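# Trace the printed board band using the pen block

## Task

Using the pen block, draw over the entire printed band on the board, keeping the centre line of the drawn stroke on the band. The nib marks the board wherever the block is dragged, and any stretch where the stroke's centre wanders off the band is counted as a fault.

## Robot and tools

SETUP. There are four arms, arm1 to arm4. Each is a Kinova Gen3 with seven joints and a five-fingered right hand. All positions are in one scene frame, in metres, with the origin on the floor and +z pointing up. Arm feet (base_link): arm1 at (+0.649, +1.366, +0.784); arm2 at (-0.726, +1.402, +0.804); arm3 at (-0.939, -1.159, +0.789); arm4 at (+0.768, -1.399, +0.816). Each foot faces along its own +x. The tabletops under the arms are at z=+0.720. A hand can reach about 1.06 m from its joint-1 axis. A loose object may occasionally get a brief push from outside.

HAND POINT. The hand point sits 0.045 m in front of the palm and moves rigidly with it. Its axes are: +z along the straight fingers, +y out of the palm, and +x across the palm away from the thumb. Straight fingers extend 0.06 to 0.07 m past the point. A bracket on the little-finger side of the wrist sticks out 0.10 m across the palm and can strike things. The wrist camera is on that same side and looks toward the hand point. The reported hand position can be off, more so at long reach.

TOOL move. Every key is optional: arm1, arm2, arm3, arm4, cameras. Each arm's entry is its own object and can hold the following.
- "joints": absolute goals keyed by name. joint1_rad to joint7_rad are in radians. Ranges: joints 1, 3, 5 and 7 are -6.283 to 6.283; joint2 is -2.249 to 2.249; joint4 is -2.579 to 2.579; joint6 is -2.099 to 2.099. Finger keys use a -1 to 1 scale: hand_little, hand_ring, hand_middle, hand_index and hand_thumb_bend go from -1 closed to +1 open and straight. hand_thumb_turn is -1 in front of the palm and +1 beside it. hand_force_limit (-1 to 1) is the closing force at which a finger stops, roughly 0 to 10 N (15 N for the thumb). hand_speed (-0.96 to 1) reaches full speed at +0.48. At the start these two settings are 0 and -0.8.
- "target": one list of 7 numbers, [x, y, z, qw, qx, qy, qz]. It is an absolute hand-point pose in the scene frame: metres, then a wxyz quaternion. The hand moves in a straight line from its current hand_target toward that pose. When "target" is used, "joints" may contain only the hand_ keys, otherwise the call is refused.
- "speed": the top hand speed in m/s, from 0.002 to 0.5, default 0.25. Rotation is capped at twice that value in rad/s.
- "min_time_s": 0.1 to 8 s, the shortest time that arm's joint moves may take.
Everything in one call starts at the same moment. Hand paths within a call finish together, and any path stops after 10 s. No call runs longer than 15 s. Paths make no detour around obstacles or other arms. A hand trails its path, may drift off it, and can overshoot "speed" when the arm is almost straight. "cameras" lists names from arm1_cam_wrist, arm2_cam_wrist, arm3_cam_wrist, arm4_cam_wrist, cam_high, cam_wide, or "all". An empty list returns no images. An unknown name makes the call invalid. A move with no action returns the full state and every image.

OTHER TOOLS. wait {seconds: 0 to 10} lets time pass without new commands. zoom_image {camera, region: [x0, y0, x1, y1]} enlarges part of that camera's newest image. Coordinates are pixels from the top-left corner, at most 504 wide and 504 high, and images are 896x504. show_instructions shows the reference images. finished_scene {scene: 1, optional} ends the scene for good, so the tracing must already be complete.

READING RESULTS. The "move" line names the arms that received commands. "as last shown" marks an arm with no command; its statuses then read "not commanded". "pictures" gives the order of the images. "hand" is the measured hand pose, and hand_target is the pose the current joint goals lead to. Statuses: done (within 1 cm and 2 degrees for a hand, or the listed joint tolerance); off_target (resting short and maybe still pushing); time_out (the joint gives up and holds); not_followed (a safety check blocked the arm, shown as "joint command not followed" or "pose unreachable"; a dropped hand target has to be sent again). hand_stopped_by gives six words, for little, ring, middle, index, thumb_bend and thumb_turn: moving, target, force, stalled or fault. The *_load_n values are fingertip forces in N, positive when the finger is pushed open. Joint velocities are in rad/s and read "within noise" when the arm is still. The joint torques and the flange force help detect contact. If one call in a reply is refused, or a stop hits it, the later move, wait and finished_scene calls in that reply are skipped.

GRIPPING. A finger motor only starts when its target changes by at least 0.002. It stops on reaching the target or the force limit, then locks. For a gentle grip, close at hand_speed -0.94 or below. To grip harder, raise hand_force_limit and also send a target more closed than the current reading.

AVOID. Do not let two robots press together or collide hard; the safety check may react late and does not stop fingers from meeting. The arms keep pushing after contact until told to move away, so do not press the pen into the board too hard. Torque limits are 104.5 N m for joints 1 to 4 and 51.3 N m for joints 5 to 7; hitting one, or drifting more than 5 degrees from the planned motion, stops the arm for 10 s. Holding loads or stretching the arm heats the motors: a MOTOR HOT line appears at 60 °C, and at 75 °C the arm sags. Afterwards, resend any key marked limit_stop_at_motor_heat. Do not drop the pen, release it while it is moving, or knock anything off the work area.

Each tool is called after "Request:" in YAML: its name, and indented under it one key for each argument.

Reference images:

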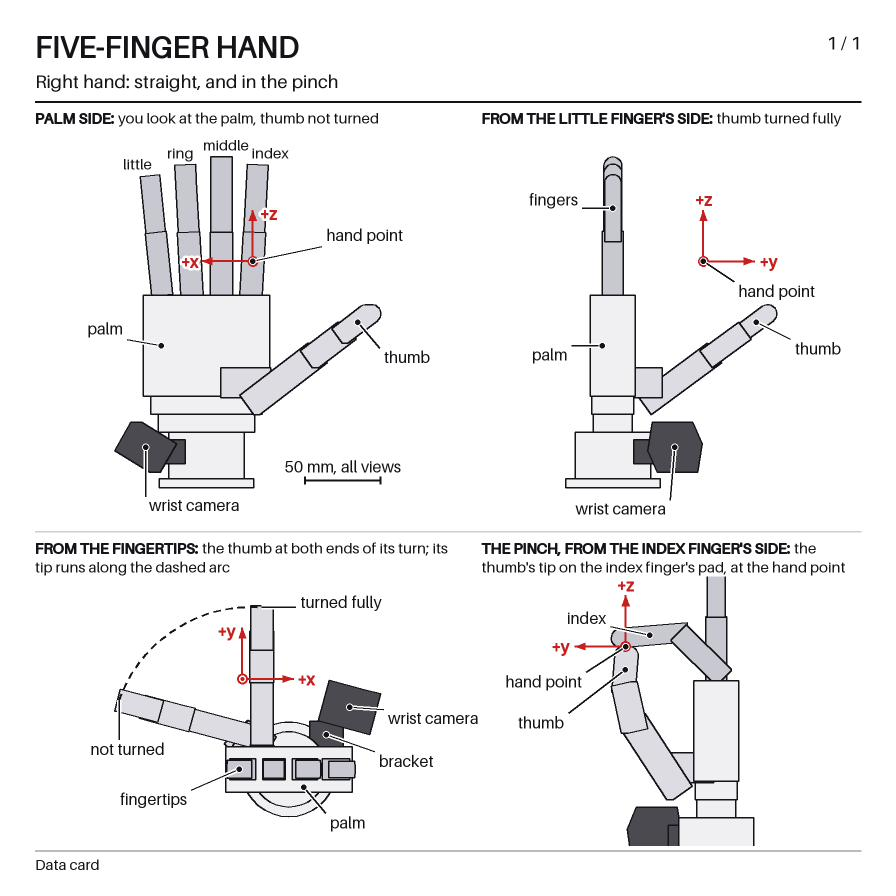

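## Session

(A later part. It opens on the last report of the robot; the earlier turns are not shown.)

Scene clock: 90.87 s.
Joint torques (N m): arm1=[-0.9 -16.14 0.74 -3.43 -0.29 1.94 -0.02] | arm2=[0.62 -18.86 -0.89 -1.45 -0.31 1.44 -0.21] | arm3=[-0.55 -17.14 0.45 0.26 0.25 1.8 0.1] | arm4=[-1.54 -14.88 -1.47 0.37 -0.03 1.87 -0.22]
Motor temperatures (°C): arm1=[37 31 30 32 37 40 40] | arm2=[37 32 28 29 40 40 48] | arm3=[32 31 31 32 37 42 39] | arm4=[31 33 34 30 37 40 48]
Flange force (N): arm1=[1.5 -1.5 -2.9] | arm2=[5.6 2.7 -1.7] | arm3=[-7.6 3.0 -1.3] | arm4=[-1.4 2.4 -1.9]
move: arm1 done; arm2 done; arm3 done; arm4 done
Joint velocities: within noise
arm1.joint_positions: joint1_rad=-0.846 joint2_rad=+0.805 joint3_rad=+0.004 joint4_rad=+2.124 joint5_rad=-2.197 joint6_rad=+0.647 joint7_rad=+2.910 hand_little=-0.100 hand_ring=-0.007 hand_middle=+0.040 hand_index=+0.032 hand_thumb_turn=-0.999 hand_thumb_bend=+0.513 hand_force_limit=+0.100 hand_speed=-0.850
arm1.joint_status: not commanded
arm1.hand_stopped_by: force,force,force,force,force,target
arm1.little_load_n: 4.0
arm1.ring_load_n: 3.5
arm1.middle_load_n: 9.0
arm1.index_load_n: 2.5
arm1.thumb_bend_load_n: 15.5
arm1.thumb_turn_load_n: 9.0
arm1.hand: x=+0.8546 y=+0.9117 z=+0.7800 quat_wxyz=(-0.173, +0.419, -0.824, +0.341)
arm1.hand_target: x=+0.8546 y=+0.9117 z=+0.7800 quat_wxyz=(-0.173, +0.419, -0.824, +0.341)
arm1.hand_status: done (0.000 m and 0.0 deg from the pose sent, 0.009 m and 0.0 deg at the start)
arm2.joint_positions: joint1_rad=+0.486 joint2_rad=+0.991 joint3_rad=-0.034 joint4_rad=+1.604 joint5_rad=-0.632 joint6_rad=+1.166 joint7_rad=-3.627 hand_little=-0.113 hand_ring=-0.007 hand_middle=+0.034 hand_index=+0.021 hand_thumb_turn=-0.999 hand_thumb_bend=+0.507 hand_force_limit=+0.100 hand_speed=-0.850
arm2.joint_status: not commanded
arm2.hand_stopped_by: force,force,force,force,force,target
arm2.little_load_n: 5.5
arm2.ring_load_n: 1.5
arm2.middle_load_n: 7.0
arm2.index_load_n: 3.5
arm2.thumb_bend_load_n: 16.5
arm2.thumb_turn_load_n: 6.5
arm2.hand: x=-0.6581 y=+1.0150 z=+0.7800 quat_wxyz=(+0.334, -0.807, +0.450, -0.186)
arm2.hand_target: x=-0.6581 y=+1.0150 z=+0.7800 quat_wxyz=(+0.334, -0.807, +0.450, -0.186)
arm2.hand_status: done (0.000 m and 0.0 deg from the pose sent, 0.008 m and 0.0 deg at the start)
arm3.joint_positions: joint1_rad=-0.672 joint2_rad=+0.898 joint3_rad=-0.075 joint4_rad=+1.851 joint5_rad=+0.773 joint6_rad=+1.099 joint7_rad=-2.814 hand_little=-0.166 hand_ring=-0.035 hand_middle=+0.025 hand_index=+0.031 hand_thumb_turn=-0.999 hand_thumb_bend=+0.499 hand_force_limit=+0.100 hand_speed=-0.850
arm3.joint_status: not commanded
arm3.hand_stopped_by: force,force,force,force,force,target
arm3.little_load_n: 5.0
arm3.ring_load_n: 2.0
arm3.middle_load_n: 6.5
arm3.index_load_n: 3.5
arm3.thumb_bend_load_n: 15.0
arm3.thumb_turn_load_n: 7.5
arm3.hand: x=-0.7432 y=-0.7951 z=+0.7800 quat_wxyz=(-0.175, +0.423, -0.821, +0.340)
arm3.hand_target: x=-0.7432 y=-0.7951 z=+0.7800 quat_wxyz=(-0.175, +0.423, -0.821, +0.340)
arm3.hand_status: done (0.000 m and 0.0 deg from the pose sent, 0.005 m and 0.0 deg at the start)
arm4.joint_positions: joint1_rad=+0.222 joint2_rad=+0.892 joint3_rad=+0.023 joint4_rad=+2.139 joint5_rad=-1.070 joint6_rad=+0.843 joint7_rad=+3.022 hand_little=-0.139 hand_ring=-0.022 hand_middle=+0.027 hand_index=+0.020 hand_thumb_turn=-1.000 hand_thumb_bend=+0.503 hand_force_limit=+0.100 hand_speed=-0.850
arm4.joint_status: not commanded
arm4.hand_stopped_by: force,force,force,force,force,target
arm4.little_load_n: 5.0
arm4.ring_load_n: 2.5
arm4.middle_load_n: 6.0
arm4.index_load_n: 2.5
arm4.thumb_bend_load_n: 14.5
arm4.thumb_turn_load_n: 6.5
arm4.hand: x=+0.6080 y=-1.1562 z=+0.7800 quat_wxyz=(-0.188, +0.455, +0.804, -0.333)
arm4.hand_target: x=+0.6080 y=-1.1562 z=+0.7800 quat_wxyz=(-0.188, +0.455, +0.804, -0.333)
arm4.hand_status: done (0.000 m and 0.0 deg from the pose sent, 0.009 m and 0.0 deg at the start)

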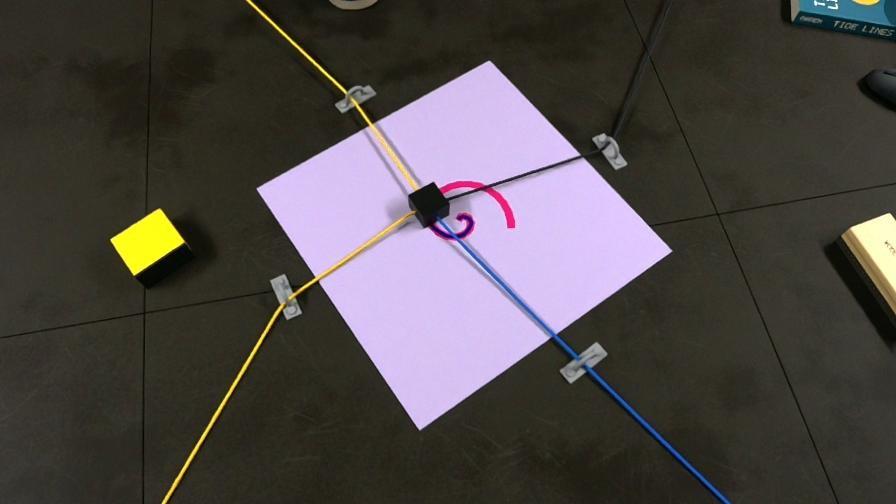

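Request:
move:
  arm1: {"target": [0.84911, 0.90414, 0.78, 0.17343, -0.41871, 0.82355, -0.34112], "speed": 0.02}
  arm2: {"target": [-0.65485, 1.00963, 0.78, 0.33423, -0.80691, 0.44995, -0.18637], "speed": 0.02}
  arm3: {"target": [-0.74706, -0.8005, 0.78, 0.17522, -0.42302, 0.82135, -0.34021], "speed": 0.02}
  arm4: {"target": [0.6119, -1.16269, 0.78, 0.18844, -0.45494, -0.80411, 0.33307], "speed": 0.02}
  cameras: ["cam_high"]

Request:
zoom_image:
  camera: "cam_high"
  region: [400, 165, 480, 245]

Request:
move:
  arm1: {"target": [0.84233, 0.89485, 0.78, 0.17343, -0.41871, 0.82355, -0.34112], "speed": 0.02}
  arm2: {"target": [-0.65254, 1.00589, 0.78, 0.33423, -0.80691, 0.44995, -0.18637], "speed": 0.02}
  arm3: {"target": [-0.75235, -0.80791, 0.78, 0.17522, -0.42302, 0.82135, -0.34021], "speed": 0.02}
  arm4: {"target": [0.61442, -1.16689, 0.78, 0.18844, -0.45494, -0.80411, 0.33307], "speed": 0.02}
  cameras: ["cam_high"]

Request:
zoom_image:
  camera: "cam_high"
  region: [400, 155, 480, 235]

Scene clock: 92.80 s.
Joint torques (N m): arm1=[-0.92 -16.3 0.65 -3.5 -0.34 1.94 0.02] | arm2=[0.69 -18.99 -0.93 -1.52 -0.27 1.44 -0.21] | arm3=[-0.56 -16.88 0.39 0.5 0.19 1.8 0.1] | arm4=[-1.52 -14.67 -1.5 0.56 -0.01 1.88 -0.21]
Motor temperatures (°C): arm1=[37 31 30 32 37 40 40] | arm2=[37 32 28 29 40 40 48] | arm3=[32 31 31 32 37 42 39] | arm4=[31 33 34 30 37 40 48]
Flange force (N): arm1=[1.7 -1.7 -2.9] | arm2=[5.8 2.6 -1.7] | arm3=[-7.9 2.9 -1.5] | arm4=[-1.4 2.4 -2.0]
move: arm1 done; arm2 done; arm3 done; arm4 done
Joint velocities: within noise
arm1.joint_positions: joint1_rad=-0.825 joint2_rad=+0.808 joint3_rad=-0.001 joint4_rad=+2.101 joint5_rad=-2.158 joint6_rad=+0.636 joint7_rad=+2.883 hand_little=-0.100 hand_ring=-0.007 hand_middle=+0.040 hand_index=+0.032 hand_thumb_turn=-0.999 hand_thumb_bend=+0.513 hand_force_limit=+0.100 hand_speed=-0.850
arm1.joint_status: not commanded
arm1.hand_stopped_by: force,force,force,force,force,target
arm1.little_load_n: 4.0
arm1.ring_load_n: 4.0
arm1.middle_load_n: 9.0
arm1.index_load_n: 2.5
arm1.thumb_bend_load_n: 15.0
arm1.thumb_turn_load_n: 9.0
arm1.hand: x=+0.8491 y=+0.9041 z=+0.7800 quat_wxyz=(-0.173, +0.419, -0.824, +0.341)
arm1.hand_target: x=+0.8491 y=+0.9041 z=+0.7800 quat_wxyz=(-0.173, +0.419, -0.824, +0.341)
arm1.hand_status: done (0.000 m and 0.0 deg from the pose sent, 0.009 m and 0.0 deg at the start)
arm2.joint_positions: joint1_rad=+0.479 joint2_rad=+0.997 joint3_rad=-0.034 joint4_rad=+1.585 joint5_rad=-0.633 joint6_rad=+1.173 joint7_rad=-3.638 hand_little=-0.113 hand_ring=-0.007 hand_middle=+0.034 hand_index=+0.021 hand_thumb_turn=-0.999 hand_thumb_bend=+0.507 hand_force_limit=+0.100 hand_speed=-0.850
arm2.joint_status: not commanded
arm2.hand_stopped_by: force,force,force,force,force,target
arm2.little_load_n: 5.5
arm2.ring_load_n: 1.5
arm2.middle_load_n: 7.0
arm2.index_load_n: 3.5
arm2.thumb_bend_load_n: 16.5
arm2.thumb_turn_load_n: 6.5
arm2.hand: x=-0.6548 y=+1.0096 z=+0.7800 quat_wxyz=(+0.334, -0.807, +0.450, -0.186)
arm2.hand_target: x=-0.6548 y=+1.0096 z=+0.7800 quat_wxyz=(+0.334, -0.807, +0.450, -0.186)
arm2.hand_status: done (0.000 m and 0.0 deg from the pose sent, 0.006 m and 0.0 deg at the start)
arm3.joint_positions: joint1_rad=-0.679 joint2_rad=+0.893 joint3_rad=-0.077 joint4_rad=+1.871 joint5_rad=+0.773 joint6_rad=+1.092 joint7_rad=-2.829 hand_little=-0.166 hand_ring=-0.035 hand_middle=+0.025 hand_index=+0.031 hand_thumb_turn=-0.999 hand_thumb_bend=+0.499 hand_force_limit=+0.100 hand_speed=-0.850
arm3.joint_status: not commanded
arm3.hand_stopped_by: force,force,force,force,force,target
arm3.little_load_n: 5.0
arm3.ring_load_n: 2.0
arm3.middle_load_n: 6.5
arm3.index_load_n: 3.5
arm3.thumb_bend_load_n: 14.5
arm3.thumb_turn_load_n: 7.5
arm3.hand: x=-0.7471 y=-0.8005 z=+0.7800 quat_wxyz=(-0.175, +0.423, -0.821, +0.340)
arm3.hand_target: x=-0.7471 y=-0.8005 z=+0.7800 quat_wxyz=(-0.175, +0.423, -0.821, +0.340)
arm3.hand_status: done (0.000 m and 0.0 deg from the pose sent, 0.007 m and 0.0 deg at the start)
arm4.joint_positions: joint1_rad=+0.233 joint2_rad=+0.890 joint3_rad=+0.021 joint4_rad=+2.160 joint5_rad=-1.076 joint6_rad=+0.832 joint7_rad=+3.045 hand_little=-0.139 hand_ring=-0.022 hand_middle=+0.027 hand_index=+0.020 hand_thumb_turn=-1.000 hand_thumb_bend=+0.503 hand_force_limit=+0.100 hand_speed=-0.850
arm4.joint_status: not commanded
arm4.hand_stopped_by: force,force,force,force,force,target
arm4.little_load_n: 5.0
arm4.ring_load_n: 2.5
arm4.middle_load_n: 6.0
arm4.index_load_n: 3.0
arm4.thumb_bend_load_n: 14.0
arm4.thumb_turn_load_n: 7.0
arm4.hand: x=+0.6119 y=-1.1627 z=+0.7800 quat_wxyz=(-0.188, +0.455, +0.804, -0.333)
arm4.hand_target: x=+0.6119 y=-1.1627 z=+0.7800 quat_wxyz=(-0.188, +0.455, +0.804, -0.333)
arm4.hand_status: done (0.000 m and 0.0 deg from the pose sent, 0.008 m and 0.0 deg at the start)

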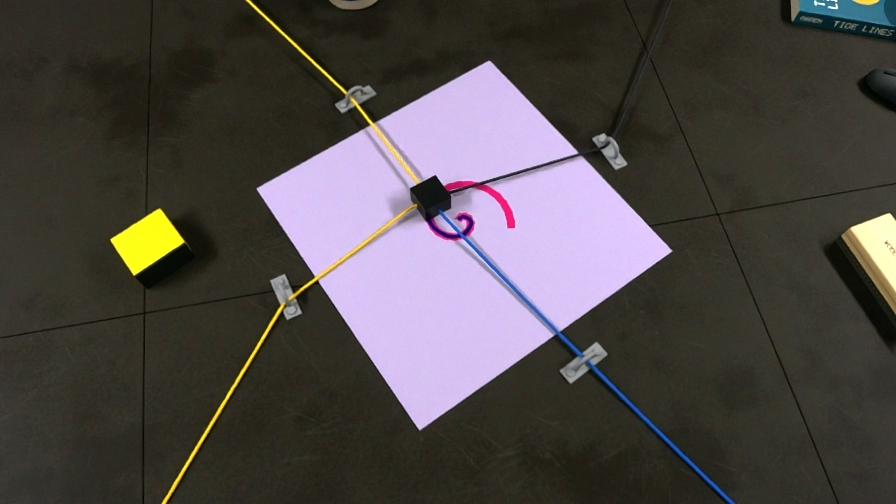

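Scaled by 6.300 from the camera's image (finer frame: 1280x720).

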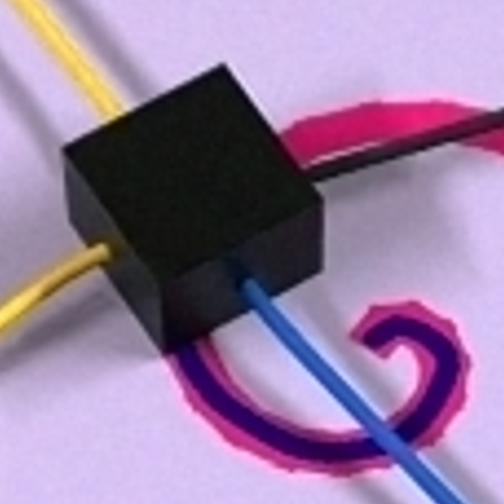

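Scene clock: 93.87 s.
Joint torques (N m): arm1=[-0.92 -16.54 0.63 -3.67 -0.34 1.95 -0.01] | arm2=[0.63 -19.1 -0.92 -1.58 -0.37 1.41 -0.18] | arm3=[-0.61 -16.43 0.18 1.08 -0.09 1.92 0.17] | arm4=[-1.51 -14.63 -1.51 0.46 -0.05 1.84 -0.19]
Motor temperatures (°C): arm1=[37 31 30 32 37 40 40] | arm2=[37 32 28 29 40 40 48] | arm3=[32 31 31 32 37 42 39] | arm4=[31 33 34 30 37 40 48]
Flange force (N): arm1=[1.3 -1.5 -2.7] | arm2=[5.9 2.7 -1.8] | arm3=[-8.7 3.0 -1.3] | arm4=[-1.9 2.4 -2.0]
move: arm1 done; arm2 done; arm3 done; arm4 done
Joint velocities: within noise
arm1.joint_positions: joint1_rad=-0.799 joint2_rad=+0.814 joint3_rad=-0.007 joint4_rad=+2.072 joint5_rad=-2.108 joint6_rad=+0.624 joint7_rad=+2.848 hand_little=-0.100 hand_ring=-0.007 hand_middle=+0.040 hand_index=+0.032 hand_thumb_turn=-0.999 hand_thumb_bend=+0.513 hand_force_limit=+0.100 hand_speed=-0.850
arm1.joint_status: not commanded
arm1.hand_stopped_by: force,force,force,force,force,target
arm1.little_load_n: 4.0
arm1.ring_load_n: 3.5
arm1.middle_load_n: 9.0
arm1.index_load_n: 2.0
arm1.thumb_bend_load_n: 15.5
arm1.thumb_turn_load_n: 9.0
arm1.hand: x=+0.8423 y=+0.8949 z=+0.7800 quat_wxyz=(-0.173, +0.419, -0.824, +0.341)
arm1.hand_target: x=+0.8423 y=+0.8949 z=+0.7800 quat_wxyz=(-0.173, +0.419, -0.824, +0.341)
arm1.hand_status: done (0.000 m and 0.0 deg from the pose sent, 0.012 m and 0.0 deg at the start)
arm2.joint_positions: joint1_rad=+0.474 joint2_rad=+1.001 joint3_rad=-0.034 joint4_rad=+1.571 joint5_rad=-0.634 joint6_rad=+1.179 joint7_rad=-3.647 hand_little=-0.113 hand_ring=-0.007 hand_middle=+0.034 hand_index=+0.021 hand_thumb_turn=-0.999 hand_thumb_bend=+0.507 hand_force_limit=+0.100 hand_speed=-0.850
arm2.joint_status: not commanded
arm2.hand_stopped_by: force,force,force,force,force,target
arm2.little_load_n: 5.0
arm2.ring_load_n: 1.5
arm2.middle_load_n: 6.5
arm2.index_load_n: 3.5
arm2.thumb_bend_load_n: 16.5
arm2.thumb_turn_load_n: 6.5
arm2.hand: x=-0.6525 y=+1.0059 z=+0.7800 quat_wxyz=(+0.334, -0.807, +0.450, -0.186)
arm2.hand_target: x=-0.6525 y=+1.0059 z=+0.7800 quat_wxyz=(+0.334, -0.807, +0.450, -0.186)
arm2.hand_status: done (0.000 m and 0.0 deg from the pose sent, 0.004 m and 0.0 deg at the start)
arm3.joint_positions: joint1_rad=-0.689 joint2_rad=+0.886 joint3_rad=-0.080 joint4_rad=+1.897 joint5_rad=+0.772 joint6_rad=+1.081 joint7_rad=-2.850 hand_little=-0.166 hand_ring=-0.035 hand_middle=+0.025 hand_index=+0.031 hand_thumb_turn=-0.999 hand_thumb_bend=+0.499 hand_force_limit=+0.100 hand_speed=-0.850
arm3.joint_status: not commanded
arm3.hand_stopped_by: force,force,force,force,force,target
arm3.little_load_n: 5.0
arm3.ring_load_n: 2.0
arm3.middle_load_n: 6.0
arm3.index_load_n: 3.5
arm3.thumb_bend_load_n: 15.0
arm3.thumb_turn_load_n: 7.5
arm3.hand: x=-0.7524 y=-0.8079 z=+0.7800 quat_wxyz=(-0.175, +0.423, -0.821, +0.340)
arm3.hand_target: x=-0.7524 y=-0.8079 z=+0.7800 quat_wxyz=(-0.175, +0.423, -0.821, +0.340)
arm3.hand_status: done (0.000 m and 0.0 deg from the pose sent, 0.009 m and 0.0 deg at the start)
arm4.joint_positions: joint1_rad=+0.239 joint2_rad=+0.889 joint3_rad=+0.019 joint4_rad=+2.174 joint5_rad=-1.080 joint6_rad=+0.826 joint7_rad=+3.060 hand_little=-0.139 hand_ring=-0.022 hand_middle=+0.027 hand_index=+0.020 hand_thumb_turn=-1.000 hand_thumb_bend=+0.503 hand_force_limit=+0.100 hand_speed=-0.850
arm4.joint_status: not commanded
arm4.hand_stopped_by: force,force,force,force,force,target
arm4.little_load_n: 5.0
arm4.ring_load_n: 2.5
arm4.middle_load_n: 6.0
arm4.index_load_n: 3.0
arm4.thumb_bend_load_n: 14.5
arm4.thumb_turn_load_n: 7.0
arm4.hand: x=+0.6144 y=-1.1669 z=+0.7800 quat_wxyz=(-0.188, +0.455, +0.804, -0.333)
arm4.hand_target: x=+0.6144 y=-1.1669 z=+0.7800 quat_wxyz=(-0.188, +0.455, +0.804, -0.333)
arm4.hand_status: done (0.000 m and 0.0 deg from the pose sent, 0.005 m and 0.0 deg at the start)

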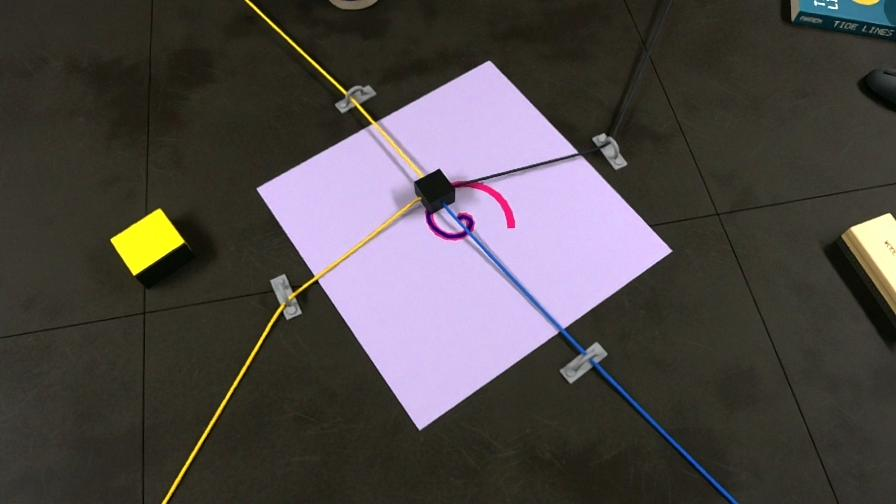

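Scaled by 6.300 from the camera's image (finer frame: 1280x720).

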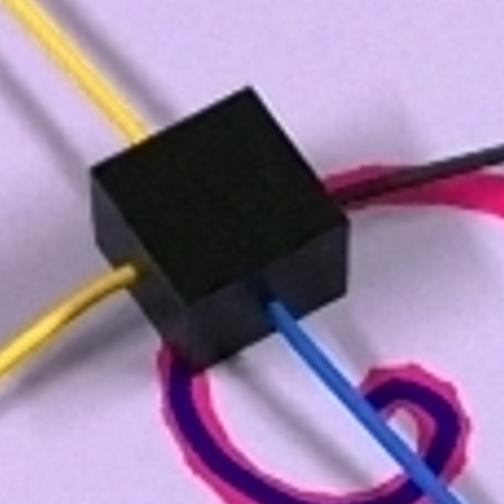

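Request:
move:
  arm1: {"target": [0.8348, 0.88451, 0.78, 0.17343, -0.41871, 0.82355, -0.34112], "speed": 0.02}
  arm2: {"target": [-0.65154, 1.00427, 0.78, 0.33423, -0.80691, 0.44995, -0.18637], "speed": 0.02}
  arm3: {"target": [-0.75933, -0.81767, 0.78, 0.17522, -0.42302, 0.82135, -0.34021], "speed": 0.02}
  arm4: {"target": [0.61566, -1.16895, 0.78, 0.18844, -0.45494, -0.80411, 0.33307], "speed": 0.02}
  cameras: ["cam_high"]

Request:
zoom_image:
  camera: "cam_high"
  region: [405, 150, 485, 230]

Scene clock: 95.63 s.
Joint torques (N m): arm1=[-0.92 -16.77 0.56 -3.85 -0.4 1.9 0] | arm2=[0.7 -19.16 -0.94 -1.61 -0.32 1.46 -0.22] | arm3=[-0.61 -16.11 0.14 1.36 -0.15 1.92 0.16] | arm4=[-1.49 -14.53 -1.52 0.6 -0.04 1.85 -0.19]
Motor temperatures (°C): arm1=[37 31 30 32 37 40 40] | arm2=[37 32 28 29 40 40 48] | arm3=[32 31 31 32 37 42 39] | arm4=[31 33 34 30 37 40 48]
Flange force (N): arm1=[1.0 -1.3 -2.7] | arm2=[5.8 2.6 -1.6] | arm3=[-8.8 3.1 -1.4] | arm4=[-1.7 2.4 -2.1]
move: arm1 done; arm2 done; arm3 done; arm4 done
Joint velocities: within noise
arm1.joint_positions: joint1_rad=-0.773 joint2_rad=+0.820 joint3_rad=-0.013 joint4_rad=+2.039 joint5_rad=-2.051 joint6_rad=+0.612 joint7_rad=+2.806 hand_little=-0.100 hand_ring=-0.007 hand_middle=+0.040 hand_index=+0.032 hand_thumb_turn=-0.999 hand_thumb_bend=+0.513 hand_force_limit=+0.100 hand_speed=-0.850
arm1.joint_status: not commanded
arm1.hand_stopped_by: force,force,force,force,force,target
arm1.little_load_n: 3.5
arm1.ring_load_n: 4.0
arm1.middle_load_n: 9.0
arm1.index_load_n: 2.5
arm1.thumb_bend_load_n: 15.5
arm1.thumb_turn_load_n: 9.5
arm1.hand: x=+0.8348 y=+0.8845 z=+0.7800 quat_wxyz=(-0.173, +0.419, -0.824, +0.341)
arm1.hand_target: x=+0.8348 y=+0.8845 z=+0.7800 quat_wxyz=(-0.173, +0.419, -0.824, +0.341)
arm1.hand_status: done (0.000 m and 0.0 deg from the pose sent, 0.013 m and 0.0 deg at the start)
arm2.joint_positions: joint1_rad=+0.472 joint2_rad=+1.003 joint3_rad=-0.035 joint4_rad=+1.565 joint5_rad=-0.634 joint6_rad=+1.181 joint7_rad=-3.650 hand_little=-0.113 hand_ring=-0.007 hand_middle=+0.034 hand_index=+0.021 hand_thumb_turn=-0.999 hand_thumb_bend=+0.507 hand_force_limit=+0.100 hand_speed=-0.850
arm2.joint_status: not commanded
arm2.hand_stopped_by: force,force,force,force,force,target
arm2.little_load_n: 5.5
arm2.ring_load_n: 1.5
arm2.middle_load_n: 6.5
arm2.index_load_n: 3.5
arm2.thumb_bend_load_n: 16.5
arm2.thumb_turn_load_n: 6.5
arm2.hand: x=-0.6515 y=+1.0043 z=+0.7800 quat_wxyz=(+0.334, -0.807, +0.450, -0.186)
arm2.hand_target: x=-0.6515 y=+1.0043 z=+0.7800 quat_wxyz=(+0.334, -0.807, +0.450, -0.186)
arm2.hand_status: done (0.000 m and 0.0 deg from the pose sent, 0.002 m and 0.0 deg at the start)
arm3.joint_positions: joint1_rad=-0.703 joint2_rad=+0.877 joint3_rad=-0.083 joint4_rad=+1.932 joint5_rad=+0.770 joint6_rad=+1.067 joint7_rad=-2.877 hand_little=-0.166 hand_ring=-0.035 hand_middle=+0.025 hand_index=+0.031 hand_thumb_turn=-0.999 hand_thumb_bend=+0.499 hand_force_limit=+0.100 hand_speed=-0.850
arm3.joint_status: not commanded
arm3.hand_stopped_by: force,force,force,force,force,target
arm3.little_load_n: 4.5
arm3.ring_load_n: 2.0
arm3.middle_load_n: 6.0
arm3.index_load_n: 3.5
arm3.thumb_bend_load_n: 15.0
arm3.thumb_turn_load_n: 7.5
arm3.hand: x=-0.7593 y=-0.8177 z=+0.7800 quat_wxyz=(-0.175, +0.423, -0.821, +0.340)
arm3.hand_target: x=-0.7593 y=-0.8177 z=+0.7800 quat_wxyz=(-0.175, +0.423, -0.821, +0.340)
arm3.hand_status: done (0.000 m and 0.0 deg from the pose sent, 0.012 m and 0.0 deg at the start)
arm4.joint_positions: joint1_rad=+0.243 joint2_rad=+0.888 joint3_rad=+0.019 joint4_rad=+2.181 joint5_rad=-1.082 joint6_rad=+0.822 joint7_rad=+3.067 hand_little=-0.139 hand_ring=-0.022 hand_middle=+0.027 hand_index=+0.020 hand_thumb_turn=-1.000 hand_thumb_bend=+0.503 hand_force_limit=+0.100 hand_speed=-0.850
arm4.joint_status: not commanded
arm4.hand_stopped_by: force,force,force,force,force,target
arm4.little_load_n: 5.0
arm4.ring_load_n: 2.5
arm4.middle_load_n: 6.5
arm4.index_load_n: 2.5
arm4.thumb_bend_load_n: 14.0
arm4.thumb_turn_load_n: 7.0
arm4.hand: x=+0.6156 y=-1.1689 z=+0.7800 quat_wxyz=(-0.188, +0.455, +0.804, -0.333)
arm4.hand_target: x=+0.6156 y=-1.1689 z=+0.7800 quat_wxyz=(-0.188, +0.455, +0.804, -0.333)
arm4.hand_status: done (0.000 m and 0.0 deg from the pose sent, 0.002 m and 0.0 deg at the start)

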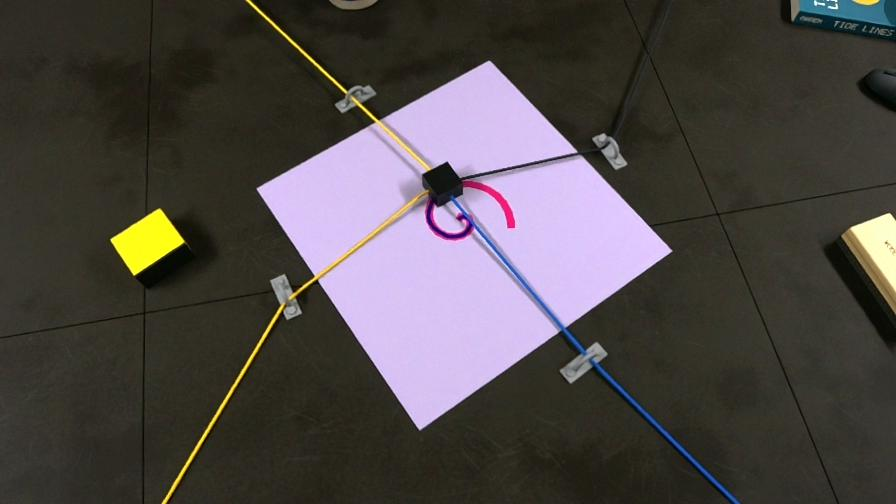

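Scaled by 6.300 from the camera's image (finer frame: 1280x720).

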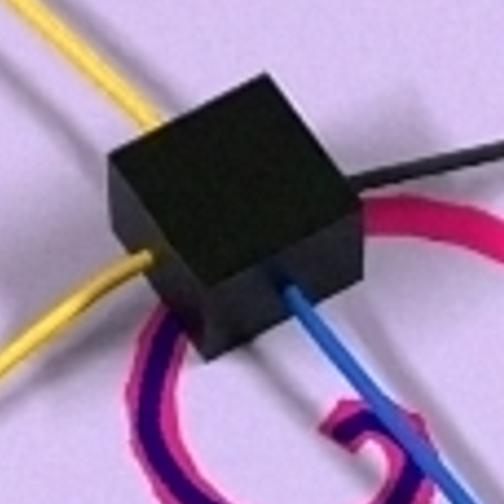

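Request:
move:
  arm1: {"target": [0.82696, 0.87376, 0.78, 0.17343, -0.41871, 0.82355, -0.34112], "speed": 0.02}
  arm2: {"target": [-0.65207, 1.00512, 0.78, 0.33423, -0.80691, 0.44995, -0.18637], "speed": 0.02}
  arm3: {"target": [-0.76677, -0.82809, 0.78, 0.17522, -0.42302, 0.82135, -0.34021], "speed": 0.02}
  arm4: {"target": [0.61349, -1.16535, 0.78, 0.18844, -0.45494, -0.80411, 0.33307], "speed": 0.02}
  cameras: ["cam_high"]

Request:
zoom_image:
  camera: "cam_high"
  region: [415, 145, 495, 225]

Scene clock: 97.20 s.
Joint torques (N m): arm1=[-0.88 -17.1 0.5 -3.98 -0.45 1.89 -0.01] | arm2=[0.72 -19.09 -0.93 -1.53 -0.36 1.43 -0.21] | arm3=[-0.61 -15.74 0.05 1.68 -0.24 1.94 0.19] | arm4=[-1.56 -14.86 -1.57 0.12 -0.19 1.83 -0.12]
Motor temperatures (°C): arm1=[37 31 30 32 37 40 40] | arm2=[37 32 28 29 40 40 48] | arm3=[32 31 31 32 37 42 39] | arm4=[31 33 34 30 37 40 48]
Flange force (N): arm1=[0.7 -1.1 -2.3] | arm2=[6.1 2.7 -1.8] | arm3=[-8.9 3.3 -1.3] | arm4=[-2.4 2.4 -2.2]
move: arm1 done; arm2 done; arm3 done; arm4 done
Joint velocities: within noise
arm1.joint_positions: joint1_rad=-0.747 joint2_rad=+0.828 joint3_rad=-0.018 joint4_rad=+2.004 joint5_rad=-1.990 joint6_rad=+0.603 joint7_rad=+2.760 hand_little=-0.100 hand_ring=-0.007 hand_middle=+0.040 hand_index=+0.032 hand_thumb_turn=-0.999 hand_thumb_bend=+0.513 hand_force_limit=+0.100 hand_speed=-0.850
arm1.joint_status: not commanded
arm1.hand_stopped_by: force,force,force,force,force,target
arm1.little_load_n: 4.0
arm1.ring_load_n: 3.5
arm1.middle_load_n: 8.5
arm1.index_load_n: 2.5
arm1.thumb_bend_load_n: 15.5
arm1.thumb_turn_load_n: 9.5
arm1.hand: x=+0.8270 y=+0.8738 z=+0.7800 quat_wxyz=(-0.173, +0.419, -0.824, +0.341)
arm1.hand_target: x=+0.8270 y=+0.8738 z=+0.7800 quat_wxyz=(-0.173, +0.419, -0.824, +0.341)
arm1.hand_status: done (0.000 m and 0.0 deg from the pose sent, 0.013 m and 0.0 deg at the start)
arm2.joint_positions: joint1_rad=+0.473 joint2_rad=+1.002 joint3_rad=-0.034 joint4_rad=+1.569 joint5_rad=-0.634 joint6_rad=+1.180 joint7_rad=-3.648 hand_little=-0.113 hand_ring=-0.007 hand_middle=+0.034 hand_index=+0.021 hand_thumb_turn=-0.999 hand_thumb_bend=+0.507 hand_force_limit=+0.100 hand_speed=-0.850
arm2.joint_status: not commanded
arm2.hand_stopped_by: force,force,force,force,force,target
arm2.little_load_n: 5.0
arm2.ring_load_n: 1.5
arm2.middle_load_n: 7.0
arm2.index_load_n: 3.5
arm2.thumb_bend_load_n: 16.5
arm2.thumb_turn_load_n: 6.5
arm2.hand: x=-0.6521 y=+1.0051 z=+0.7800 quat_wxyz=(+0.334, -0.807, +0.450, -0.186)
arm2.hand_target: x=-0.6521 y=+1.0051 z=+0.7800 quat_wxyz=(+0.334, -0.807, +0.450, -0.186)
arm2.hand_status: done (0.000 m and 0.0 deg from the pose sent, 0.001 m and 0.0 deg at the start)
arm3.joint_positions: joint1_rad=-0.718 joint2_rad=+0.869 joint3_rad=-0.088 joint4_rad=+1.968 joint5_rad=+0.768 joint6_rad=+1.053 joint7_rad=-2.907 hand_little=-0.166 hand_ring=-0.035 hand_middle=+0.025 hand_index=+0.031 hand_thumb_turn=-0.999 hand_thumb_bend=+0.499 hand_force_limit=+0.100 hand_speed=-0.850
arm3.joint_status: not commanded
arm3.hand_stopped_by: force,force,force,force,force,target
arm3.little_load_n: 5.0
arm3.ring_load_n: 2.0
arm3.middle_load_n: 6.0
arm3.index_load_n: 3.5
arm3.thumb_bend_load_n: 15.0
arm3.thumb_turn_load_n: 7.5
arm3.hand: x=-0.7668 y=-0.8281 z=+0.7800 quat_wxyz=(-0.175, +0.423, -0.821, +0.340)
arm3.hand_target: x=-0.7668 y=-0.8281 z=+0.7800 quat_wxyz=(-0.175, +0.423, -0.821, +0.340)
arm3.hand_status: done (0.000 m and 0.0 deg from the pose sent, 0.013 m and 0.0 deg at the start)
arm4.joint_positions: joint1_rad=+0.237 joint2_rad=+0.889 joint3_rad=+0.020 joint4_rad=+2.169 joint5_rad=-1.078 joint6_rad=+0.828 joint7_rad=+3.054 hand_little=-0.139 hand_ring=-0.022 hand_middle=+0.027 hand_index=+0.020 hand_thumb_turn=-1.000 hand_thumb_bend=+0.503 hand_force_limit=+0.100 hand_speed=-0.850
arm4.joint_status: not commanded
arm4.hand_stopped_by: force,force,force,force,force,target
arm4.little_load_n: 5.0
arm4.ring_load_n: 2.5
arm4.middle_load_n: 6.0
arm4.index_load_n: 3.0
arm4.thumb_bend_load_n: 14.0
arm4.thumb_turn_load_n: 7.0
arm4.hand: x=+0.6135 y=-1.1654 z=+0.7800 quat_wxyz=(-0.188, +0.455, +0.804, -0.333)
arm4.hand_target: x=+0.6135 y=-1.1654 z=+0.7800 quat_wxyz=(-0.188, +0.455, +0.804, -0.333)
arm4.hand_status: done (0.000 m and 0.0 deg from the pose sent, 0.004 m and 0.0 deg at the start)

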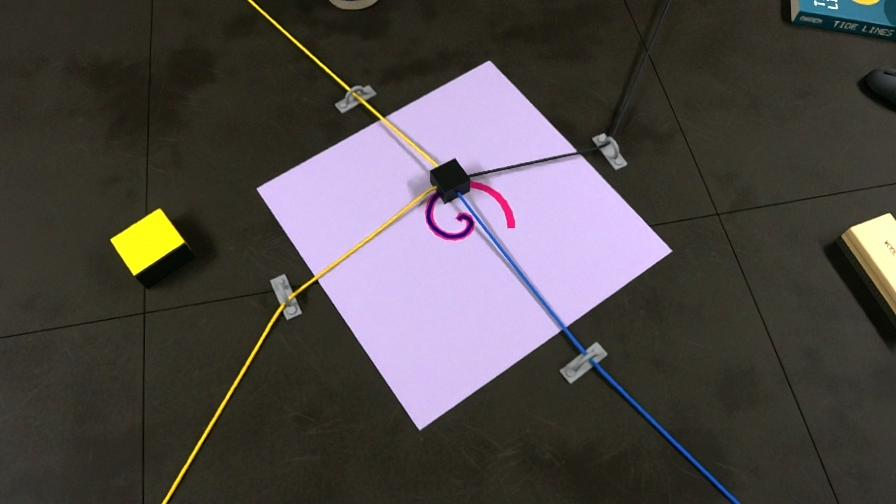

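Scaled by 6.300 from the camera's image (finer frame: 1280x720).

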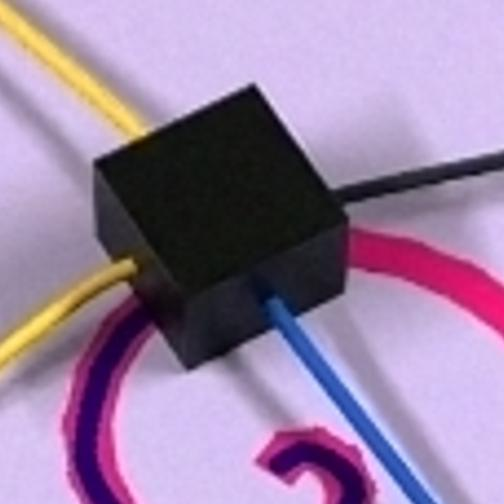

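Request:
move:
  arm1: {"target": [0.81883, 0.86261, 0.78, 0.17343, -0.41871, 0.82355, -0.34112], "speed": 0.02}
  arm2: {"target": [-0.65496, 1.0098, 0.78, 0.33423, -0.80691, 0.44995, -0.18637], "speed": 0.02}
  arm3: {"target": [-0.77607, -0.84111, 0.78, 0.17522, -0.42302, 0.82135, -0.34021], "speed": 0.02}
  arm4: {"target": [0.60927, -1.15832, 0.78, 0.18844, -0.45494, -0.80411, 0.33307], "speed": 0.02}
  cameras: ["cam_high"]

Request:
zoom_image:
  camera: "cam_high"
  region: [425, 145, 505, 225]

Scene clock: 99.63 s.
Joint torques (N m): arm1=[-0.88 -17.33 0.44 -4.18 -0.5 1.84 -0.01] | arm2=[0.7 -18.91 -0.82 -1.42 -0.27 1.49 -0.23] | arm3=[-0.57 -15.46 0.09 1.73 -0.18 1.88 0.15] | arm4=[-1.56 -15.09 -1.57 -0.11 -0.23 1.83 -0.1]
Motor temperatures (°C): arm1=[37 31 30 32 37 40 40] | arm2=[37 32 28 29 40 40 48] | arm3=[32 31 31 32 37 42 39] | arm4=[31 33 34 30 37 40 48]
Flange force (N): arm1=[0.1 -0.8 -2.2] | arm2=[5.9 2.6 -1.7] | arm3=[-8.2 3.3 -1.4] | arm4=[-2.3 2.4 -2.1]
move: arm1 done; arm2 done; arm3 done; arm4 done
Joint velocities: within noise
arm1.joint_positions: joint1_rad=-0.724 joint2_rad=+0.837 joint3_rad=-0.021 joint4_rad=+1.966 joint5_rad=-1.927 joint6_rad=+0.597 joint7_rad=+2.709 hand_little=-0.100 hand_ring=-0.007 hand_middle=+0.040 hand_index=+0.032 hand_thumb_turn=-0.999 hand_thumb_bend=+0.513 hand_force_limit=+0.100 hand_speed=-0.850
arm1.joint_status: not commanded
arm1.hand_stopped_by: force,force,force,force,force,target
arm1.little_load_n: 4.0
arm1.ring_load_n: 4.0
arm1.middle_load_n: 9.0
arm1.index_load_n: 2.0
arm1.thumb_bend_load_n: 15.5
arm1.thumb_turn_load_n: 9.5
arm1.hand: x=+0.8188 y=+0.8626 z=+0.7800 quat_wxyz=(-0.173, +0.419, -0.824, +0.341)
arm1.hand_target: x=+0.8188 y=+0.8626 z=+0.7800 quat_wxyz=(-0.173, +0.419, -0.824, +0.341)
arm1.hand_status: done (0.000 m and 0.0 deg from the pose sent, 0.014 m and 0.0 deg at the start)
arm2.joint_positions: joint1_rad=+0.479 joint2_rad=+0.997 joint3_rad=-0.034 joint4_rad=+1.585 joint5_rad=-0.633 joint6_rad=+1.173 joint7_rad=-3.638 hand_little=-0.113 hand_ring=-0.007 hand_middle=+0.034 hand_index=+0.021 hand_thumb_turn=-0.999 hand_thumb_bend=+0.507 hand_force_limit=+0.100 hand_speed=-0.850
arm2.joint_status: not commanded
arm2.hand_stopped_by: force,force,force,force,force,target
arm2.little_load_n: 5.5
arm2.ring_load_n: 1.5
arm2.middle_load_n: 6.5
arm2.index_load_n: 3.5
arm2.thumb_bend_load_n: 16.5
arm2.thumb_turn_load_n: 6.5
arm2.hand: x=-0.6550 y=+1.0098 z=+0.7800 quat_wxyz=(+0.334, -0.807, +0.450, -0.186)
arm2.hand_target: x=-0.6550 y=+1.0098 z=+0.7800 quat_wxyz=(+0.334, -0.807, +0.450, -0.186)
arm2.hand_status: done (0.000 m and 0.0 deg from the pose sent, 0.006 m and 0.0 deg at the start)
arm3.joint_positions: joint1_rad=-0.738 joint2_rad=+0.859 joint3_rad=-0.094 joint4_rad=+2.012 joint5_rad=+0.765 joint6_rad=+1.035 joint7_rad=-2.945 hand_little=-0.166 hand_ring=-0.035 hand_middle=+0.025 hand_index=+0.031 hand_thumb_turn=-0.999 hand_thumb_bend=+0.499 hand_force_limit=+0.100 hand_speed=-0.850
arm3.joint_status: not commanded
arm3.hand_stopped_by: force,force,force,force,force,target
arm3.little_load_n: 5.0
arm3.ring_load_n: 2.0
arm3.middle_load_n: 6.5
arm3.index_load_n: 3.5
arm3.thumb_bend_load_n: 15.0
arm3.thumb_turn_load_n: 7.5
arm3.hand: x=-0.7761 y=-0.8411 z=+0.7800 quat_wxyz=(-0.175, +0.423, -0.821, +0.340)
arm3.hand_target: x=-0.7761 y=-0.8411 z=+0.7800 quat_wxyz=(-0.175, +0.423, -0.821, +0.340)
arm3.hand_status: done (0.000 m and 0.0 deg from the pose sent, 0.016 m and 0.0 deg at the start)
arm4.joint_positions: joint1_rad=+0.226 joint2_rad=+0.891 joint3_rad=+0.022 joint4_rad=+2.146 joint5_rad=-1.071 joint6_rad=+0.839 joint7_rad=+3.029 hand_little=-0.139 hand_ring=-0.022 hand_middle=+0.027 hand_index=+0.020 hand_thumb_turn=-1.000 hand_thumb_bend=+0.503 hand_force_limit=+0.100 hand_speed=-0.850
arm4.joint_status: not commanded
arm4.hand_stopped_by: force,force,force,force,force,target
arm4.little_load_n: 4.5
arm4.ring_load_n: 2.0
arm4.middle_load_n: 6.5
arm4.index_load_n: 3.0
arm4.thumb_bend_load_n: 14.5
arm4.thumb_turn_load_n: 7.0
arm4.hand: x=+0.6093 y=-1.1583 z=+0.7800 quat_wxyz=(-0.188, +0.455, +0.804, -0.333)
arm4.hand_target: x=+0.6093 y=-1.1583 z=+0.7800 quat_wxyz=(-0.188, +0.455, +0.804, -0.333)
arm4.hand_status: done (0.000 m and 0.0 deg from the pose sent, 0.008 m and 0.0 deg at the start)

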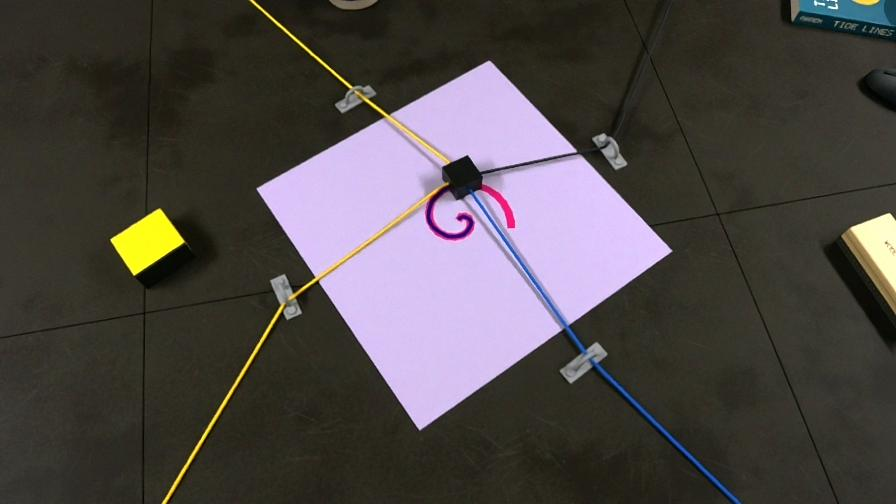

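Scaled by 6.300 from the camera's image (finer frame: 1280x720).

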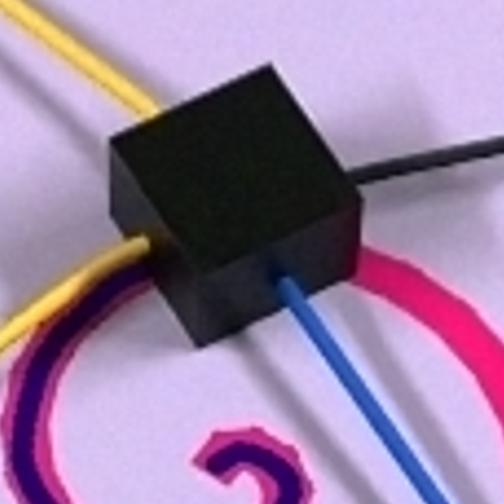

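Request:
move:
  arm1: {"target": [0.812, 0.85324, 0.78, 0.17343, -0.41871, 0.82355, -0.34112], "speed": 0.02}
  arm2: {"target": [-0.659, 1.01635, 0.78, 0.33423, -0.80691, 0.44995, -0.18637], "speed": 0.02}
  arm3: {"target": [-0.78374, -0.85185, 0.78, 0.17522, -0.42302, 0.82135, -0.34021], "speed": 0.02}
  arm4: {"target": [0.60335, -1.14846, 0.78, 0.18844, -0.45494, -0.80411, 0.33307], "speed": 0.02}
  cameras: ["cam_high"]

Request:
zoom_image:
  camera: "cam_high"
  region: [435, 145, 515, 225]

Scene clock: 101.57 s.
Joint torques (N m): arm1=[-0.86 -17.66 0.47 -4.35 -0.54 1.81 0] | arm2=[0.72 -18.73 -0.86 -1.2 -0.25 1.52 -0.21] | arm3=[-0.58 -15.12 0.03 1.98 -0.25 1.88 0.14] | arm4=[-1.54 -15.53 -1.59 -0.47 -0.32 1.82 -0.11]
Motor temperatures (°C): arm1=[37 31 30 32 37 40 40] | arm2=[37 33 28 29 40 40 48] | arm3=[32 31 31 32 37 42 39] | arm4=[31 33 34 30 37 40 48]
Flange force (N): arm1=[-0.4 -0.4 -1.9] | arm2=[6.2 2.8 -1.8] | arm3=[-8.2 3.3 -1.3] | arm4=[-2.4 2.5 -2.0]
move: arm1 done; arm2 done; arm3 done; arm4 done
Joint velocities: within noise
arm1.joint_positions: joint1_rad=-0.707 joint2_rad=+0.845 joint3_rad=-0.021 joint4_rad=+1.934 joint5_rad=-1.873 joint6_rad=+0.594 joint7_rad=+2.664 hand_little=-0.100 hand_ring=-0.007 hand_middle=+0.040 hand_index=+0.032 hand_thumb_turn=-0.999 hand_thumb_bend=+0.513 hand_force_limit=+0.100 hand_speed=-0.850
arm1.joint_status: not commanded
arm1.hand_stopped_by: force,force,force,force,force,target
arm1.little_load_n: 4.0
arm1.ring_load_n: 4.0
arm1.middle_load_n: 9.0
arm1.index_load_n: 2.0
arm1.thumb_bend_load_n: 15.5
arm1.thumb_turn_load_n: 9.0
arm1.hand: x=+0.8120 y=+0.8532 z=+0.7800 quat_wxyz=(-0.173, +0.419, -0.824, +0.341)
arm1.hand_target: x=+0.8120 y=+0.8532 z=+0.7800 quat_wxyz=(-0.173, +0.419, -0.824, +0.341)
arm1.hand_status: done (0.000 m and 0.0 deg from the pose sent, 0.012 m and 0.0 deg at the start)
arm2.joint_positions: joint1_rad=+0.488 joint2_rad=+0.989 joint3_rad=-0.034 joint4_rad=+1.609 joint5_rad=-0.631 joint6_rad=+1.164 joint7_rad=-3.624 hand_little=-0.113 hand_ring=-0.007 hand_middle=+0.034 hand_index=+0.021 hand_thumb_turn=-0.999 hand_thumb_bend=+0.507 hand_force_limit=+0.100 hand_speed=-0.850
arm2.joint_status: not commanded
arm2.hand_stopped_by: force,force,force,force,force,target
arm2.little_load_n: 5.5
arm2.ring_load_n: 1.5
arm2.middle_load_n: 6.5
arm2.index_load_n: 3.5
arm2.thumb_bend_load_n: 16.5
arm2.thumb_turn_load_n: 6.5
arm2.hand: x=-0.6590 y=+1.0164 z=+0.7800 quat_wxyz=(+0.334, -0.807, +0.450, -0.186)
arm2.hand_target: x=-0.6590 y=+1.0164 z=+0.7800 quat_wxyz=(+0.334, -0.807, +0.450, -0.186)
arm2.hand_status: done (0.000 m and 0.0 deg from the pose sent, 0.008 m and 0.0 deg at the start)
arm3.joint_positions: joint1_rad=-0.755 joint2_rad=+0.852 joint3_rad=-0.099 joint4_rad=+2.047 joint5_rad=+0.761 joint6_rad=+1.020 joint7_rad=-2.976 hand_little=-0.166 hand_ring=-0.035 hand_middle=+0.025 hand_index=+0.031 hand_thumb_turn=-0.999 hand_thumb_bend=+0.499 hand_force_limit=+0.100 hand_speed=-0.850
arm3.joint_status: not commanded
arm3.hand_stopped_by: force,force,force,force,force,target
arm3.little_load_n: 5.0
arm3.ring_load_n: 2.0
arm3.middle_load_n: 6.5
arm3.index_load_n: 3.0
arm3.thumb_bend_load_n: 15.0
arm3.thumb_turn_load_n: 7.5
arm3.hand: x=-0.7838 y=-0.8519 z=+0.7800 quat_wxyz=(-0.175, +0.423, -0.821, +0.340)
arm3.hand_target: x=-0.7837 y=-0.8518 z=+0.7800 quat_wxyz=(-0.175, +0.423, -0.821, +0.340)
arm3.hand_status: done (0.000 m and 0.0 deg from the pose sent, 0.013 m and 0.0 deg at the start)
arm4.joint_positions: joint1_rad=+0.211 joint2_rad=+0.895 joint3_rad=+0.026 joint4_rad=+2.113 joint5_rad=-1.062 joint6_rad=+0.855 joint7_rad=+2.995 hand_little=-0.139 hand_ring=-0.022 hand_middle=+0.027 hand_index=+0.020 hand_thumb_turn=-1.000 hand_thumb_bend=+0.503 hand_force_limit=+0.100 hand_speed=-0.850
arm4.joint_status: not commanded
arm4.hand_stopped_by: force,force,force,force,force,target
arm4.little_load_n: 4.5
arm4.ring_load_n: 2.5
arm4.middle_load_n: 6.0
arm4.index_load_n: 3.0
arm4.thumb_bend_load_n: 14.0
arm4.thumb_turn_load_n: 7.0
arm4.hand: x=+0.6033 y=-1.1485 z=+0.7800 quat_wxyz=(-0.188, +0.455, +0.804, -0.333)
arm4.hand_target: x=+0.6033 y=-1.1485 z=+0.7800 quat_wxyz=(-0.188, +0.455, +0.804, -0.333)
arm4.hand_status: done (0.000 m and 0.0 deg from the pose sent, 0.012 m and 0.0 deg at the start)

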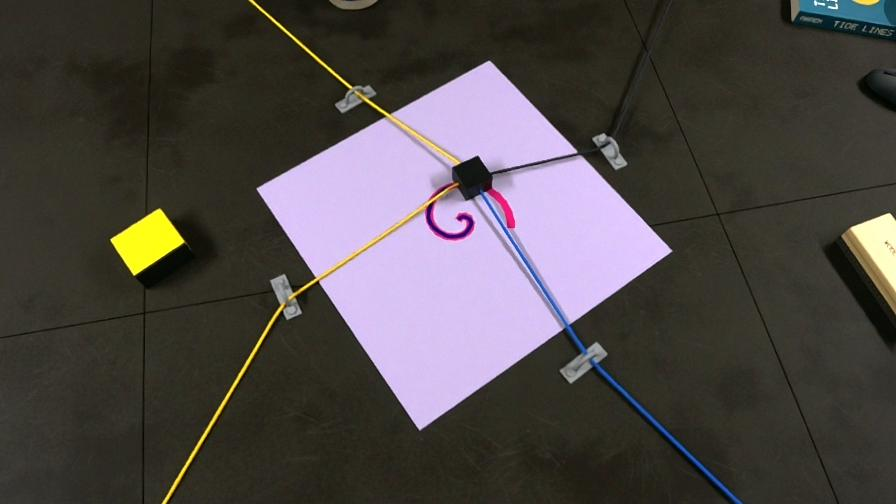

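Scaled by 6.300 from the camera's image (finer frame: 1280x720).

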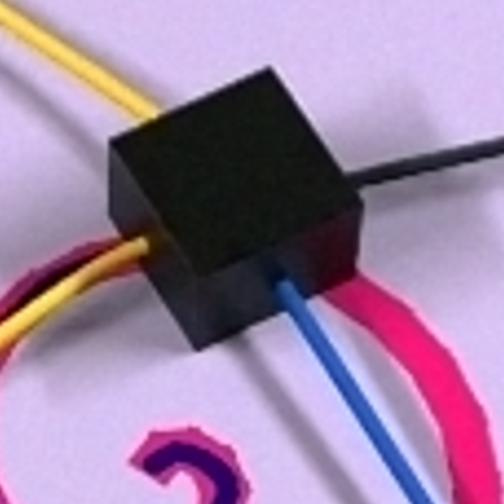

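Request:
move:
  arm1: {"target": [0.80629, 0.8454, 0.78, 0.17343, -0.41871, 0.82355, -0.34112], "speed": 0.02}
  arm2: {"target": [-0.66473, 1.02562, 0.78, 0.33423, -0.80691, 0.44995, -0.18637], "speed": 0.02}
  arm3: {"target": [-0.79159, -0.86283, 0.78, 0.17522, -0.42302, 0.82135, -0.34021], "speed": 0.02}
  arm4: {"target": [0.59593, -1.13611, 0.78, 0.18844, -0.45494, -0.80411, 0.33307], "speed": 0.02}
  cameras: ["cam_high"]

Request:
zoom_image:
  camera: "cam_high"
  region: [440, 145, 520, 225]

Scene clock: 103.17 s.
Joint torques (N m): arm1=[-0.94 -17.89 0.44 -4.49 -0.6 1.77 -0.01] | arm2=[0.8 -18.32 -0.64 -0.85 -0.08 1.6 -0.27] | arm3=[-0.55 -14.91 0.09 2.03 -0.17 1.84 0.13] | arm4=[-1.53 -15.9 -1.58 -0.84 -0.38 1.78 -0.12]
Motor temperatures (°C): arm1=[37 31 30 32 37 40 40] | arm2=[37 33 28 29 40 40 48] | arm3=[32 31 31 32 37 42 39] | arm4=[31 33 34 30 37 40 48]
Flange force (N): arm1=[-0.7 0.0 -1.8] | arm2=[6.5 2.7 -1.7] | arm3=[-7.6 3.5 -1.4] | arm4=[-2.4 2.4 -2.0]
move: arm1 done; arm2 done; arm3 done; arm4 done
Joint velocities: within noise
arm1.joint_positions: joint1_rad=-0.694 joint2_rad=+0.852 joint3_rad=-0.019 joint4_rad=+1.907 joint5_rad=-1.829 joint6_rad=+0.595 joint7_rad=+2.626 hand_little=-0.100 hand_ring=-0.007 hand_middle=+0.040 hand_index=+0.032 hand_thumb_turn=-0.999 hand_thumb_bend=+0.513 hand_force_limit=+0.100 hand_speed=-0.850
arm1.joint_status: not commanded
arm1.hand_stopped_by: force,force,force,force,force,target
arm1.little_load_n: 4.0
arm1.ring_load_n: 3.5
arm1.middle_load_n: 9.0
arm1.index_load_n: 2.0
arm1.thumb_bend_load_n: 15.5
arm1.thumb_turn_load_n: 9.0
arm1.hand: x=+0.8063 y=+0.8454 z=+0.7800 quat_wxyz=(-0.173, +0.419, -0.824, +0.341)
arm1.hand_target: x=+0.8063 y=+0.8454 z=+0.7800 quat_wxyz=(-0.173, +0.419, -0.824, +0.341)
arm1.hand_status: done (0.000 m and 0.0 deg from the pose sent, 0.010 m and 0.0 deg at the start)
arm2.joint_positions: joint1_rad=+0.501 joint2_rad=+0.979 joint3_rad=-0.033 joint4_rad=+1.641 joint5_rad=-0.629 joint6_rad=+1.150 joint7_rad=-3.603 hand_little=-0.113 hand_ring=-0.007 hand_middle=+0.034 hand_index=+0.021 hand_thumb_turn=-0.999 hand_thumb_bend=+0.507 hand_force_limit=+0.100 hand_speed=-0.850
arm2.joint_status: not commanded
arm2.hand_stopped_by: force,force,force,force,force,target
arm2.little_load_n: 5.5
arm2.ring_load_n: 1.5
arm2.middle_load_n: 6.5
arm2.index_load_n: 3.5
arm2.thumb_bend_load_n: 16.5
arm2.thumb_turn_load_n: 6.5
arm2.hand: x=-0.6647 y=+1.0256 z=+0.7800 quat_wxyz=(+0.334, -0.807, +0.450, -0.186)
arm2.hand_target: x=-0.6647 y=+1.0256 z=+0.7800 quat_wxyz=(+0.334, -0.807, +0.450, -0.186)
arm2.hand_status: done (0.000 m and 0.0 deg from the pose sent, 0.011 m and 0.0 deg at the start)
arm3.joint_positions: joint1_rad=-0.773 joint2_rad=+0.846 joint3_rad=-0.106 joint4_rad=+2.082 joint5_rad=+0.757 joint6_rad=+1.004 joint7_rad=-3.008 hand_little=-0.166 hand_ring=-0.035 hand_middle=+0.025 hand_index=+0.031 hand_thumb_turn=-0.999 hand_thumb_bend=+0.499 hand_force_limit=+0.100 hand_speed=-0.850
arm3.joint_status: not commanded
arm3.hand_stopped_by: force,force,force,force,force,target
arm3.little_load_n: 5.0
arm3.ring_load_n: 2.0
arm3.middle_load_n: 6.5
arm3.index_load_n: 3.5
arm3.thumb_bend_load_n: 14.5
arm3.thumb_turn_load_n: 7.5
arm3.hand: x=-0.7916 y=-0.8628 z=+0.7800 quat_wxyz=(-0.175, +0.423, -0.821, +0.340)
arm3.hand_target: x=-0.7916 y=-0.8628 z=+0.7800 quat_wxyz=(-0.175, +0.423, -0.821, +0.340)
arm3.hand_status: done (0.000 m and 0.0 deg from the pose sent, 0.013 m and 0.0 deg at the start)
arm4.joint_positions: joint1_rad=+0.192 joint2_rad=+0.900 joint3_rad=+0.030 joint4_rad=+2.071 joint5_rad=-1.051 joint6_rad=+0.874 joint7_rad=+2.953 hand_little=-0.139 hand_ring=-0.022 hand_middle=+0.027 hand_index=+0.020 hand_thumb_turn=-1.000 hand_thumb_bend=+0.503 hand_force_limit=+0.100 hand_speed=-0.850
arm4.joint_status: not commanded
arm4.hand_stopped_by: force,force,force,force,force,target
arm4.little_load_n: 4.5
arm4.ring_load_n: 2.0
arm4.middle_load_n: 6.0
arm4.index_load_n: 3.0
arm4.thumb_bend_load_n: 14.5
arm4.thumb_turn_load_n: 7.0
arm4.hand: x=+0.5959 y=-1.1361 z=+0.7800 quat_wxyz=(-0.188, +0.455, +0.804, -0.333)
arm4.hand_target: x=+0.5959 y=-1.1361 z=+0.7800 quat_wxyz=(-0.188, +0.455, +0.804, -0.333)
arm4.hand_status: done (0.000 m and 0.0 deg from the pose sent, 0.014 m and 0.0 deg at the start)

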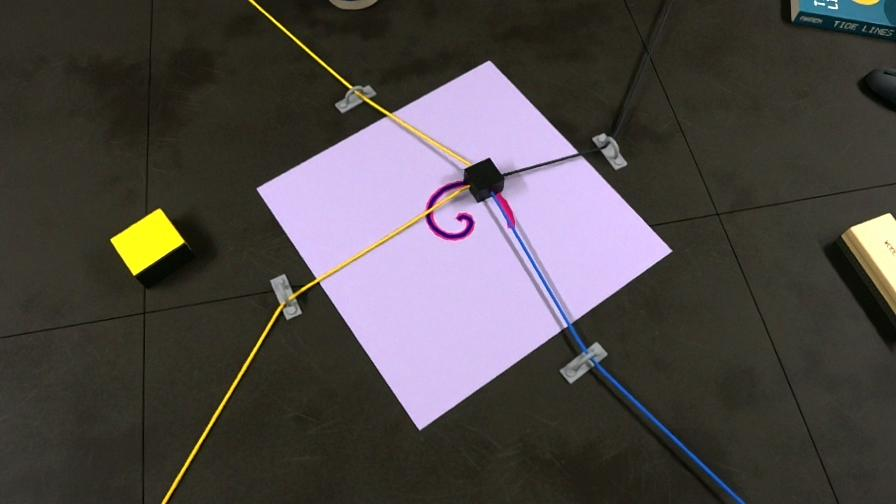

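Scaled by 6.300 from the camera's image (finer frame: 1280x720).

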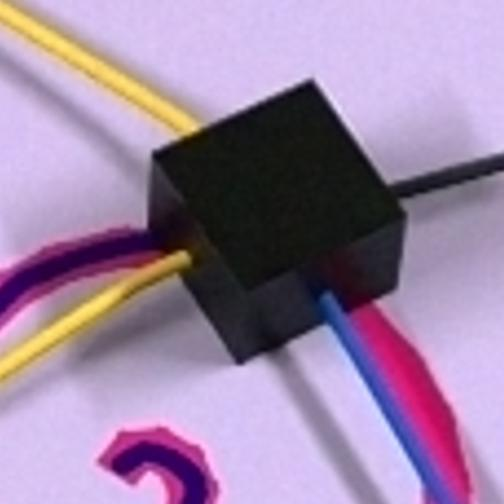

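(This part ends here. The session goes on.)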